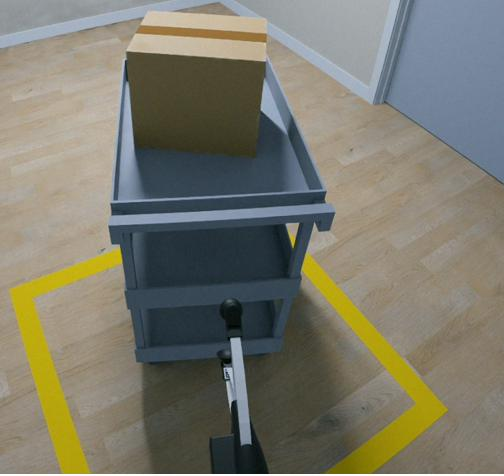

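>>> {"api": "move", "payload": {
  "r2": {"base":{"translate_m":0.32},"pace":"slow","contact_limits":{"translate_m":0.2}},
  "blocking": false,
  "cameras": []
}}

>>> {"api": "wait", "payload": {
  "seconds": 5,
  "cameras": []
}}

>>> {"api": "move", "payload": {
  "r2": {"joints":{"gripper_m":-0.025}},
  "blocking": false,
  "cameras": []
}}

>>> {"api": "wait", "payload": {
  "seconds": 2.5,
  "cameras": ["r2_wrist_camera"]
}}

>>> {"api": "move", "payload": {
  "r2": {"base":{"translate_m":-0.15},"pace":"slow"},
  "blocking": false,
  "cameras": []
}}

>>> {"api": "wait", "payload": {
  "seconds": 4,
  "cameras": []
}}

>>> {"api": "move", "payload": {
  "r2": {"joints":{"gripper_m":0.12}},
  "blocking": false,
  "cameras": []
}}

>>> {"api": "wait", "payload": {
  "seconds": 2.5,
  "cameras": ["r2_head_camera"]
}}

>>> {"api": "move", "payload": {
  "r2": {"base":{"translate_m":-0.4},"pace":"slow"},
  "blocking": false,
  "cameras": []
}}

>>> {"api": "wait", "payload": {
  "seconds": 6,
  "cameras": ["r2_head_camera","r2_head_left_camera","r1_head_camera","r1_head_left_camera"]
}}

>>> {"api": "zoom_image", "payload": {
  "camera": "r2_head_camera",
  "region": [40, 180, 400, 500]
}}

Scene clock: 585.57 s.
move: r2 moving
r1: as last shown
r1.lidar_m: 1.13 1.18 1.66 3.23 3.35 4.60 - 2.12 1.55 1.48 1.55 1.17
r1.motor_effort: lift_m=+24(24) arm_m=+4(4) wheel_0=+3(4) wheel_1=+2(2) wheel_2=-2(2)
r1.servo_current: wrist_yaw_rad=39(52) wrist_pitch_rad=39(52) wrist_roll_rad=52(52) gripper_m=46(46)
r2.base_odometry: x=-6.234 y=-2.844 heading=+1.404
r2.turned_by_wheels: +0.000
r2.turned_by_imu: +0.001
r2.base_tilt: forward=-0.7 right=+0.1
r2.lidar_m: 0.64 2.15 0.93 0.69 0.68 0.74 1.05 1.31 1.39 2.08 2.10 0.72
r2.base_status: translate_m moving
r2.joint_positions: lift_m=+0.682 arm_m=+0.000 wrist_yaw_rad=+0.003 wrist_pitch_rad=+0.001 wrist_roll_rad=+1.569 gripper_m=+0.120
r2.joint_status: not commanded
r2.measured_speeds: translate_m=+0.048 strafe_m=+0.000 rotate_rad=-0.001 lift_m=+0.000 arm_m=+0.000 wrist_yaw_rad=+0.000 wrist_pitch_rad=+0.000 wrist_roll_rad=+0.000
r2.motor_effort: lift_m=+20(21) arm_m=-4(4) wheel_0=+8(10) wheel_1=+6(6) wheel_2=-9(11)
r2.servo_current: wrist_yaw_rad=46(59) wrist_pitch_rad=39(39) wrist_roll_rad=52(52) gripper_m=52(59)
r2.contact_limits: translate_m 0.2
r2.hand_pose: x=+0.4595 y=-0.0867 z=+0.8597 quat_wxyz=(+0.708, +0.706, +0.001, +0.001) (m; r2's base frame)
r2.wrist_depth_mm: - - - - - 1708 1160 / - - - 508 - 699 508 / - - - 512 - - 512 / - - 723 508 1098 - 512 / - - 741 512 1098 - 512 / - - 201 512 198 - 508 / - - - - 525 525 508
pictures: none
No camera images: "cameras" was empty.

Scene clock: 589.53 s.
earlier move: r2 done
r1.base_odometry: x=-2.114 y=-0.886 heading=+0.724
r1.turned_by_wheels: +0.000
r1.turned_by_imu: +0.000
r1.base_tilt: forward=-1.6 right=+1.3
r1.lidar_m: 1.12 1.19 1.64 3.23 3.36 4.63 - 2.13 1.55 1.47 1.54 1.19
r1.base_status: not commanded
r1.joint_positions: lift_m=+0.870 arm_m=+0.000 wrist_yaw_rad=+1.633 wrist_pitch_rad=+0.002 wrist_roll_rad=+0.000 gripper_m=+0.100
r1.joint_status: not commanded
r1.measured_speeds: all 0
r1.motor_effort: lift_m=+24(24) arm_m=+4(4) wheel_0=+4(5) wheel_1=+2(2) wheel_2=-1(2)
r1.servo_current: wrist_yaw_rad=52(78) wrist_pitch_rad=46(52) wrist_roll_rad=59(72) gripper_m=39(52)
r1.hand_pose: x=+0.2403 y=+0.2932 z=+1.0472 quat_wxyz=(+0.685, -0.001, +0.001, +0.729) (m; r1's base frame)
r1.wrist_depth_mm: - - - - - - - / - - - - - - - / - - - - - - - / - - - - - - - / - - - - - - - / - - 215 - 198 - - / - - - 145 - - -
r2.base_odometry: x=-6.183 y=-2.541 heading=+1.404
r2.turned_by_wheels: +0.000
r2.turned_by_imu: +0.000
r2.base_tilt: forward=-0.7 right=+0.1
r2.lidar_m: 0.36 0.37 1.07 0.84 0.82 0.86 1.31 1.61 1.71 2.02 1.98 0.41
r2.base_status: done
r2.joint_positions: lift_m=+0.682 arm_m=+0.000 wrist_yaw_rad=-0.001 wrist_pitch_rad=+0.003 wrist_roll_rad=+1.569 gripper_m=+0.120
r2.joint_status: not commanded
r2.measured_speeds: all 0
r2.motor_effort: lift_m=+21(21) arm_m=-3(4) wheel_0=+4(10) wheel_1=+5(8) wheel_2=-10(11)
r2.servo_current: wrist_yaw_rad=39(59) wrist_pitch_rad=33(46) wrist_roll_rad=52(59) gripper_m=52(59)
r2.contact_limits: translate_m 0.2
r2.hand_pose: x=+0.4592 y=-0.0878 z=+0.8591 quat_wxyz=(+0.708, +0.706, +0.001, -0.002) (m; r2's base frame)
r2.wrist_depth_mm: - - - 156 217 1661 1205 / - - - 216 216 1537 - / - - 415 155 216 809 - / - 421 424 155 215 820 - / - 436 436 154 213 809 - / - 445 442 154 208 179 - / - - 462 - 213 1808 -
wait: 3.97 of 5 s (r2 has come to rest)
pictures: none
No camera images: "cameras" was empty.

Scene clock: 590.03 s.
move: r2 moving
r1: as last shown
r1.lidar_m: 1.14 1.16 1.65 3.22 3.36 4.65 - 2.15 1.54 1.49 1.55 1.18
r1.motor_effort: lift_m=+24(24) arm_m=+4(4) wheel_0=+4(5) wheel_1=+2(2) wheel_2=-1(1)
r1.servo_current: wrist_yaw_rad=46(52) wrist_pitch_rad=46(46) wrist_roll_rad=39(59) gripper_m=46(46)
r2.base_odometry: x=-6.183 y=-2.541 heading=+1.404
r2.turned_by_wheels: +0.000
r2.turned_by_imu: +0.000
r2.base_tilt: forward=-0.6 right=+0.1
r2.lidar_m: 0.35 0.38 1.09 0.82 0.82 0.88 1.31 1.60 1.70 2.02 1.97 0.41
r2.base_status: not commanded
r2.joint_positions: lift_m=+0.682 arm_m=+0.000 wrist_yaw_rad=-0.001 wrist_pitch_rad=+0.006 wrist_roll_rad=+1.569 gripper_m=+0.106
r2.joint_status: gripper_m moving
r2.measured_speeds: translate_m=+0.000 strafe_m=+0.000 rotate_rad=+0.000 lift_m=+0.000 arm_m=+0.000 wrist_yaw_rad=+0.000 wrist_pitch_rad=+0.016 wrist_roll_rad=+0.000
r2.motor_effort: lift_m=+20(21) arm_m=-3(4) wheel_0=+5(5) wheel_1=+4(5) wheel_2=-10(11)
r2.servo_current: wrist_yaw_rad=46(52) wrist_pitch_rad=46(52) wrist_roll_rad=46(52) gripper_m=176(176)
r2.contact_limits: translate_m 0.2
r2.hand_pose: x=+0.4592 y=-0.0879 z=+0.8581 quat_wxyz=(+0.708, +0.706, +0.002, -0.003) (m; r2's base frame)
r2.wrist_depth_mm: - - - 216 218 1618 1160 / - - - 216 217 1576 - / - 413 413 155 216 - - / - 418 421 154 216 - - / - 433 433 154 214 - - / - 445 195 153 195 171 - / - 462 462 - 213 1756 -
pictures: none
No camera images: "cameras" was empty.

Scene clock: 591.83 s.
earlier move: r2 done
r1.base_odometry: x=-2.114 y=-0.886 heading=+0.724
r1.turned_by_wheels: +0.000
r1.turned_by_imu: +0.000
r1.base_tilt: forward=-1.6 right=+1.3
r1.lidar_m: 1.13 1.18 1.64 3.22 3.35 4.66 - 2.12 1.55 1.45 1.54 1.19
r1.base_status: not commanded
r1.joint_positions: lift_m=+0.870 arm_m=+0.000 wrist_yaw_rad=+1.633 wrist_pitch_rad=+0.002 wrist_roll_rad=+0.000 gripper_m=+0.100
r1.joint_status: not commanded
r1.measured_speeds: all 0
r1.motor_effort: lift_m=+24(24) arm_m=+4(4) wheel_0=+4(5) wheel_1=+2(2) wheel_2=-1(2)
r1.servo_current: wrist_yaw_rad=39(72) wrist_pitch_rad=52(52) wrist_roll_rad=33(72) gripper_m=39(52)
r1.hand_pose: x=+0.2403 y=+0.2932 z=+1.0472 quat_wxyz=(+0.685, -0.001, +0.001, +0.729) (m; r1's base frame)
r1.wrist_depth_mm: - - - - - - - / - - - - - - - / - - - - - - - / - - - - - - - / - - - - - - - / - - 215 - 199 - - / - - - 145 - - -
r2.base_odometry: x=-6.183 y=-2.541 heading=+1.404
r2.turned_by_wheels: +0.000
r2.turned_by_imu: +0.000
r2.base_tilt: forward=-0.7 right=+0.1
r2.lidar_m: 0.37 0.39 1.12 0.84 0.79 0.86 1.30 1.60 1.72 2.01 1.97 0.39
r2.base_status: not commanded
r2.joint_positions: lift_m=+0.682 arm_m=+0.000 wrist_yaw_rad=-0.001 wrist_pitch_rad=+0.014 wrist_roll_rad=+1.569 gripper_m=-0.023
r2.joint_status: all done
r2.measured_speeds: all 0
r2.motor_effort: lift_m=+21(21) arm_m=-4(4) wheel_0=+5(5) wheel_1=+4(5) wheel_2=-9(11)
r2.servo_current: wrist_yaw_rad=46(59) wrist_pitch_rad=72(78) wrist_roll_rad=46(59) gripper_m=215(462)
r2.contact_limits: translate_m 0.2
r2.hand_pose: x=+0.4591 y=-0.0879 z=+0.8560 quat_wxyz=(+0.708, +0.706, +0.004, -0.005) (m; r2's base frame)
r2.wrist_depth_mm: - - - 216 216 1618 1118 / - - - 216 216 1618 - / - 413 413 154 215 - - / - 421 421 154 215 - - / - 433 433 153 215 - - / - 442 179 153 194 161 - / - 459 459 - 127 1576 -
wait: 1.80 of 2.5 s (r2 has come to rest)
pictures: r2_wrist_camera
Images, in order (width x height): r2_wrist_camera 616x392.

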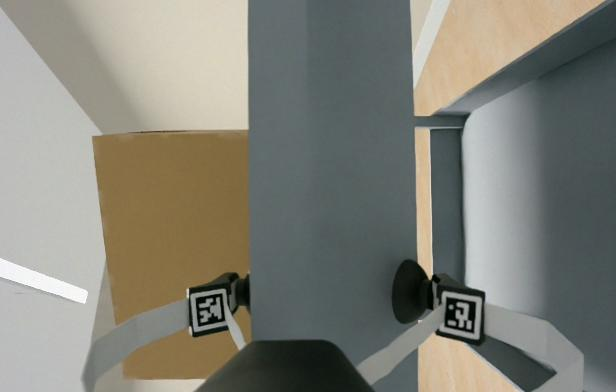

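Scene clock: 592.33 s.
move: r2 moving
r1: as last shown
r1.lidar_m: 1.12 1.18 1.63 3.23 3.38 4.63 - 2.14 1.55 1.47 1.54 1.20
r1.motor_effort: lift_m=+24(24) arm_m=+4(4) wheel_0=+4(5) wheel_1=+2(2) wheel_2=-1(1)
r1.servo_current: wrist_yaw_rad=46(65) wrist_pitch_rad=52(52) wrist_roll_rad=46(52) gripper_m=46(52)
r1.wrist_depth_mm: - - - - - - - / - - - - - - - / - - - - - - - / - - - - - - - / - - - - - - - / - - 214 - 198 - - / - - - 145 - - -
r2.base_odometry: x=-6.185 y=-2.553 heading=+1.404
r2.turned_by_wheels: -0.001
r2.turned_by_imu: +0.000
r2.base_tilt: forward=-0.7 right=+0.1
r2.lidar_m: 0.37 0.40 1.09 0.84 0.80 0.89 1.32 1.60 1.68 2.00 1.98 0.42
r2.base_status: translate_m moving
r2.joint_positions: lift_m=+0.682 arm_m=+0.000 wrist_yaw_rad=-0.003 wrist_pitch_rad=+0.010 wrist_roll_rad=+1.569 gripper_m=-0.023
r2.joint_status: not commanded
r2.measured_speeds: translate_m=-0.043 strafe_m=+0.000 rotate_rad=+0.000 lift_m=+0.000 arm_m=+0.000 wrist_yaw_rad=-0.029 wrist_pitch_rad=-0.088 wrist_roll_rad=+0.000
r2.motor_effort: lift_m=+20(21) arm_m=+7(7) wheel_0=-4(8) wheel_1=-7(7) wheel_2=+4(9)
r2.servo_current: wrist_yaw_rad=46(52) wrist_pitch_rad=39(78) wrist_roll_rad=52(59) gripper_m=117(221)
r2.hand_pose: x=+0.4588 y=-0.0884 z=+0.8570 quat_wxyz=(+0.708, +0.706, +0.003, -0.005) (m; r2's base frame)
r2.wrist_depth_mm: - - - 170 230 1618 1205 / - - - 229 229 1618 - / - - 424 168 229 - - / - 433 433 168 229 - - / - 449 449 167 227 - - / - 462 185 166 179 - - / - 158 477 - 227 1808 -
pictures: none
No camera images: "cameras" was empty.

Scene clock: 594.63 s.
earlier move: r2 done
r1.base_odometry: x=-2.114 y=-0.886 heading=+0.724
r1.turned_by_wheels: +0.000
r1.turned_by_imu: +0.000
r1.base_tilt: forward=-1.6 right=+1.2
r1.lidar_m: 1.12 1.18 1.62 3.23 3.37 4.66 - 2.15 1.54 1.47 1.57 1.18
r1.base_status: not commanded
r1.joint_positions: lift_m=+0.870 arm_m=+0.000 wrist_yaw_rad=+1.633 wrist_pitch_rad=+0.002 wrist_roll_rad=+0.000 gripper_m=+0.100
r1.joint_status: not commanded
r1.measured_speeds: all 0
r1.motor_effort: lift_m=+24(24) arm_m=+4(4) wheel_0=+4(5) wheel_1=+2(2) wheel_2=-1(2)
r1.servo_current: wrist_yaw_rad=59(65) wrist_pitch_rad=46(52) wrist_roll_rad=33(65) gripper_m=39(52)
r1.hand_pose: x=+0.2403 y=+0.2932 z=+1.0472 quat_wxyz=(+0.685, -0.001, +0.001, +0.729) (m; r1's base frame)
r1.wrist_depth_mm: - - - - - - - / - - - - - - - / - - - - - - - / - - - - - - - / - - - - - - - / - - 214 - 198 - - / - - - 144 - - -
r2.base_odometry: x=-6.208 y=-2.689 heading=+1.405
r2.turned_by_wheels: +0.001
r2.turned_by_imu: +0.002
r2.base_tilt: forward=-0.6 right=+0.1
r2.lidar_m: 0.39 0.39 0.99 0.78 0.74 0.81 1.19 1.47 1.58 2.09 2.03 0.44
r2.base_status: done
r2.joint_positions: lift_m=+0.682 arm_m=+0.000 wrist_yaw_rad=+0.008 wrist_pitch_rad=+0.002 wrist_roll_rad=+1.569 gripper_m=-0.023
r2.joint_status: not commanded
r2.measured_speeds: all 0
r2.motor_effort: lift_m=+18(21) arm_m=-4(7) wheel_0=+2(10) wheel_1=-2(8) wheel_2=+11(18)
r2.servo_current: wrist_yaw_rad=46(72) wrist_pitch_rad=39(78) wrist_roll_rad=46(59) gripper_m=117(221)
r2.hand_pose: x=+0.4600 y=-0.0851 z=+0.8595 quat_wxyz=(+0.708, +0.706, +0.004, +0.002) (m; r2's base frame)
r2.wrist_depth_mm: - - - 183 245 1708 1205 / - - - 180 240 1756 554 / - - - 179 237 809 - / - - 442 177 235 831 - / - - 452 175 232 820 - / - - 189 172 179 809 - / - - 473 - 226 - -
wait: 2.30 of 4 s (r2 has come to rest)
pictures: none
No camera images: "cameras" was empty.

Scene clock: 595.13 s.
move: r2 moving
r1: as last shown
r1.base_tilt: forward=-1.6 right=+1.3
r1.lidar_m: 1.13 1.17 1.64 3.23 3.36 4.63 - 2.12 1.56 1.48 1.57 1.18
r1.motor_effort: lift_m=+24(24) arm_m=+4(4) wheel_0=+4(4) wheel_1=+2(2) wheel_2=-1(1)
r1.servo_current: wrist_yaw_rad=52(59) wrist_pitch_rad=39(39) wrist_roll_rad=52(65) gripper_m=39(46)
r1.wrist_depth_mm: - - - - - - - / - - - - - - - / - - - - - - - / - - - - - - - / - - - - - - - / - - 214 - 198 - - / - - - 145 - - -
r2.base_odometry: x=-6.208 y=-2.689 heading=+1.405
r2.turned_by_wheels: +0.000
r2.turned_by_imu: +0.000
r2.base_tilt: forward=-0.7 right=+0.1
r2.lidar_m: 0.38 0.40 1.01 0.75 0.74 0.82 1.21 1.46 1.55 2.10 2.04 0.44
r2.base_status: not commanded
r2.joint_positions: lift_m=+0.682 arm_m=+0.000 wrist_yaw_rad=+0.008 wrist_pitch_rad=+0.002 wrist_roll_rad=+1.569 gripper_m=+0.002
r2.joint_status: gripper_m moving
r2.measured_speeds: translate_m=+0.000 strafe_m=+0.000 rotate_rad=-0.001 lift_m=+0.000 arm_m=+0.000 wrist_yaw_rad=+0.000 wrist_pitch_rad=+0.000 wrist_roll_rad=+0.000
r2.motor_effort: lift_m=+17(18) arm_m=-3(4) wheel_0=+2(3) wheel_1=-2(3) wheel_2=+8(11)
r2.servo_current: wrist_yaw_rad=65(65) wrist_pitch_rad=39(46) wrist_roll_rad=46(59) gripper_m=104(117)
r2.hand_pose: x=+0.4600 y=-0.0851 z=+0.8597 quat_wxyz=(+0.708, +0.706, +0.003, +0.002) (m; r2's base frame)
r2.wrist_depth_mm: - - - 189 250 1756 1229 / - - - 186 246 1808 539 / - - - 183 242 809 - / - - 445 180 238 842 - / - - 455 178 236 820 - / - - 189 175 183 809 - / - - 469 - 230 - -
pictures: none
No camera images: "cameras" was empty.

Scene clock: 596.83 s.
earlier move: r2 done
r1.base_odometry: x=-2.114 y=-0.886 heading=+0.724
r1.turned_by_wheels: +0.000
r1.turned_by_imu: +0.000
r1.base_tilt: forward=-1.6 right=+1.3
r1.lidar_m: 1.14 1.15 1.65 3.24 3.34 4.66 - 2.13 1.57 1.47 1.54 1.17
r1.base_status: not commanded
r1.joint_positions: lift_m=+0.870 arm_m=+0.000 wrist_yaw_rad=+1.633 wrist_pitch_rad=+0.002 wrist_roll_rad=+0.000 gripper_m=+0.100
r1.joint_status: not commanded
r1.measured_speeds: all 0
r1.motor_effort: lift_m=+24(24) arm_m=+4(4) wheel_0=+4(4) wheel_1=+2(2) wheel_2=-1(2)
r1.servo_current: wrist_yaw_rad=52(65) wrist_pitch_rad=39(52) wrist_roll_rad=46(65) gripper_m=46(46)
r1.hand_pose: x=+0.2403 y=+0.2932 z=+1.0472 quat_wxyz=(+0.685, -0.001, +0.001, +0.729) (m; r1's base frame)
r1.wrist_depth_mm: - - - - - - - / - - - - - - - / - - - - - - - / - - - - - - - / - - - - - - - / - - 214 - 198 - - / - - - 145 - - -
r2.base_odometry: x=-6.208 y=-2.689 heading=+1.405
r2.turned_by_wheels: +0.000
r2.turned_by_imu: +0.000
r2.base_tilt: forward=-0.7 right=+0.1
r2.lidar_m: 0.42 0.41 1.03 0.76 0.75 0.82 1.23 1.48 1.56 2.07 2.03 0.44
r2.base_status: not commanded
r2.joint_positions: lift_m=+0.682 arm_m=+0.000 wrist_yaw_rad=+0.002 wrist_pitch_rad=+0.002 wrist_roll_rad=+1.569 gripper_m=+0.120
r2.joint_status: all done
r2.measured_speeds: all 0
r2.motor_effort: lift_m=+18(18) arm_m=-4(4) wheel_0=+2(3) wheel_1=-2(3) wheel_2=+4(11)
r2.servo_current: wrist_yaw_rad=52(65) wrist_pitch_rad=46(46) wrist_roll_rad=46(59) gripper_m=46(130)
r2.hand_pose: x=+0.4595 y=-0.0867 z=+0.8597 quat_wxyz=(+0.708, +0.706, +0.001, +0.000) (m; r2's base frame)
r2.wrist_depth_mm: - - - 203 267 1576 1160 / - - - 200 259 1708 517 / - - - 196 257 831 - / - 459 452 194 252 842 - / - - 462 190 249 842 - / - - 200 187 200 - - / - - 480 - 242 - -
wait: 1.70 of 2.5 s (r2 has come to rest)
pictures: r2_head_camera
Images, in order (width x height): r2_head_camera 420x560.

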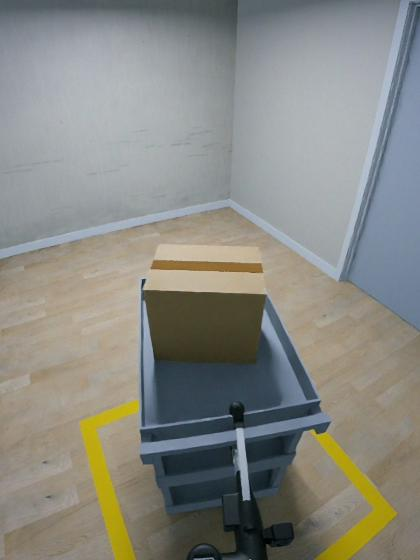

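Scene clock: 597.33 s.
move: r2 moving
r1: as last shown
r1.base_tilt: forward=-1.5 right=+1.3
r1.lidar_m: 1.12 1.14 1.66 3.23 3.37 4.64 - 2.14 1.54 1.47 1.53 1.17
r1.motor_effort: lift_m=+24(24) arm_m=+4(4) wheel_0=+4(4) wheel_1=+2(2) wheel_2=-2(2)
r1.servo_current: wrist_yaw_rad=39(72) wrist_pitch_rad=46(52) wrist_roll_rad=52(59) gripper_m=46(46)
r1.wrist_depth_mm: - - - - - - - / - - - - - - - / - - - - - - - / - - - - - - - / - - - - - - - / - - 215 - 198 - - / - - - 145 - - -
r2.base_odometry: x=-6.210 y=-2.701 heading=+1.404
r2.turned_by_wheels: +0.000
r2.turned_by_imu: +0.000
r2.base_tilt: forward=-0.7 right=+0.1
r2.lidar_m: 0.38 0.40 1.00 0.77 0.74 0.82 1.21 1.45 1.54 2.09 2.03 0.44
r2.base_status: translate_m moving
r2.joint_positions: lift_m=+0.682 arm_m=+0.000 wrist_yaw_rad=+0.002 wrist_pitch_rad=+0.002 wrist_roll_rad=+1.569 gripper_m=+0.120
r2.joint_status: not commanded
r2.measured_speeds: translate_m=-0.048 strafe_m=+0.000 rotate_rad=+0.000 lift_m=+0.000 arm_m=+0.000 wrist_yaw_rad=+0.000 wrist_pitch_rad=+0.000 wrist_roll_rad=+0.000
r2.motor_effort: lift_m=+18(18) arm_m=-3(4) wheel_0=-4(7) wheel_1=-7(7) wheel_2=+10(10)
r2.servo_current: wrist_yaw_rad=46(59) wrist_pitch_rad=39(46) wrist_roll_rad=46(59) gripper_m=52(59)
r2.hand_pose: x=+0.4595 y=-0.0867 z=+0.8597 quat_wxyz=(+0.708, +0.706, +0.001, +0.000) (m; r2's base frame)
r2.wrist_depth_mm: - - - 274 279 1430 1118 / - - - 211 271 1661 525 / - - - 208 268 831 - / - - 469 205 263 866 - / - - 477 202 260 854 - / - - 200 198 200 - - / - - 492 - - - -
pictures: none
No camera images: "cameras" was empty.

Scene clock: 602.10 s.
earlier move: r2 done
r1.base_odometry: x=-2.114 y=-0.886 heading=+0.724
r1.turned_by_wheels: +0.000
r1.turned_by_imu: +0.000
r1.base_tilt: forward=-1.6 right=+1.3
r1.lidar_m: 1.12 1.17 1.62 3.23 3.34 4.67 - 2.14 1.55 1.49 1.55 1.19
r1.base_status: not commanded
r1.joint_positions: lift_m=+0.870 arm_m=+0.000 wrist_yaw_rad=+1.633 wrist_pitch_rad=+0.002 wrist_roll_rad=+0.000 gripper_m=+0.100
r1.joint_status: not commanded
r1.measured_speeds: all 0
r1.motor_effort: lift_m=+24(24) arm_m=+4(4) wheel_0=+4(5) wheel_1=+2(2) wheel_2=-1(2)
r1.servo_current: wrist_yaw_rad=72(72) wrist_pitch_rad=39(52) wrist_roll_rad=52(78) gripper_m=39(52)
r1.hand_pose: x=+0.2403 y=+0.2932 z=+1.0472 quat_wxyz=(+0.685, -0.001, +0.001, +0.729) (m; r1's base frame)
r1.wrist_depth_mm: - - - - - - - / - - - - - - - / - - - - - - - / - - - - - - - / - - - - - - - / - - 213 - 198 - - / - - - 145 - - -
r2.base_odometry: x=-6.274 y=-3.083 heading=+1.404
r2.turned_by_wheels: +0.000
r2.turned_by_imu: +0.000
r2.base_tilt: forward=-0.7 right=+0.1
r2.lidar_m: 0.78 1.78 0.80 0.59 0.58 0.64 0.94 1.10 1.17 1.70 2.21 0.87
r2.base_status: done
r2.joint_positions: lift_m=+0.682 arm_m=+0.000 wrist_yaw_rad=+0.002 wrist_pitch_rad=+0.002 wrist_roll_rad=+1.569 gripper_m=+0.120
r2.joint_status: not commanded
r2.measured_speeds: all 0
r2.motor_effort: lift_m=+17(18) arm_m=-4(4) wheel_0=-3(10) wheel_1=-4(8) wheel_2=+4(11)
r2.servo_current: wrist_yaw_rad=52(65) wrist_pitch_rad=39(46) wrist_roll_rad=52(65) gripper_m=52(59)
r2.hand_pose: x=+0.4595 y=-0.0867 z=+0.8597 quat_wxyz=(+0.708, +0.706, +0.001, +0.000) (m; r2's base frame)
r2.wrist_depth_mm: - - - - - 1708 1160 / - - - - - 1661 1182 / - - - - - 661 1118 / - - 976 647 - 654 - / - - 878 647 - 634 - / - - 200 627 198 621 - / - - - - - 1708 1205
wait: 4.77 of 6 s (r2 has come to rest)
pictures: r1_head_camera, r1_head_left_camera, r2_head_camera, r2_head_left_camera
Images, in order (width x height): r1_head_camera 420x560, r1_head_left_camera 420x672, r2_head_camera 420x560, r2_head_left_camera 420x672.

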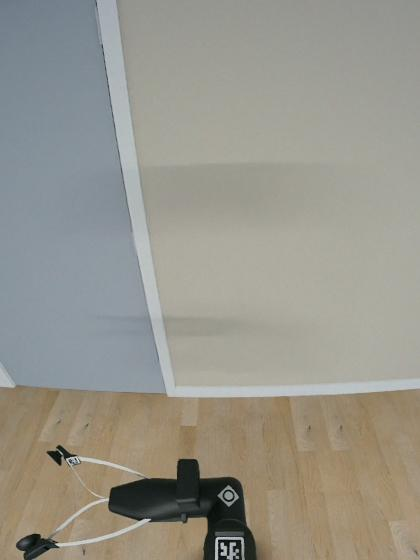

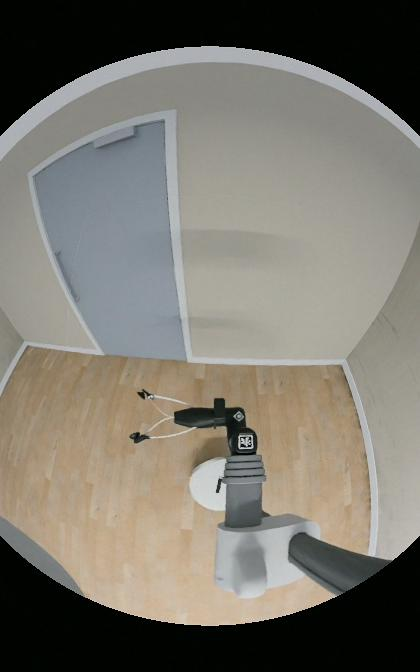

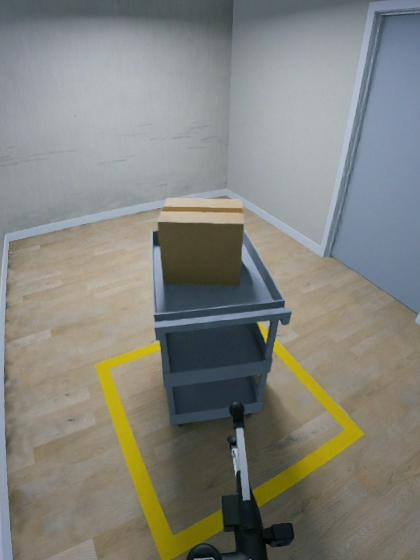

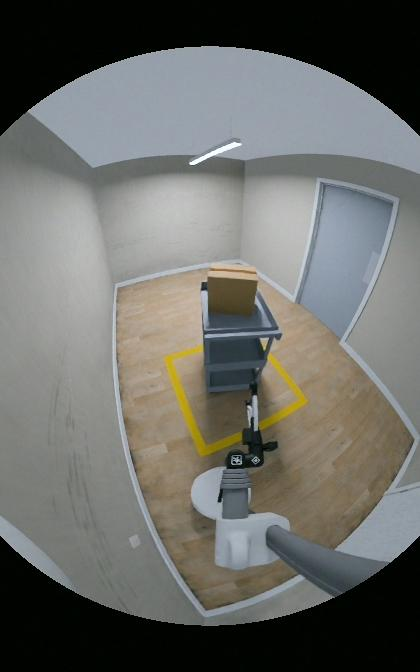

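Scaled by 1.400 from the camera's 420x560 image, which has a finer 1200x1600 frame.

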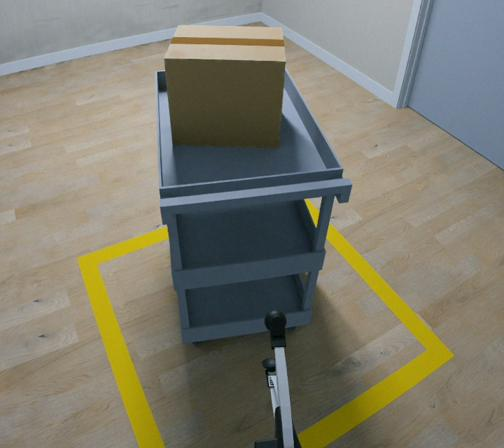

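>>> {"api": "finished_scene", "payload": {
  "scene": 2
}}

The scene is finished: the task was done.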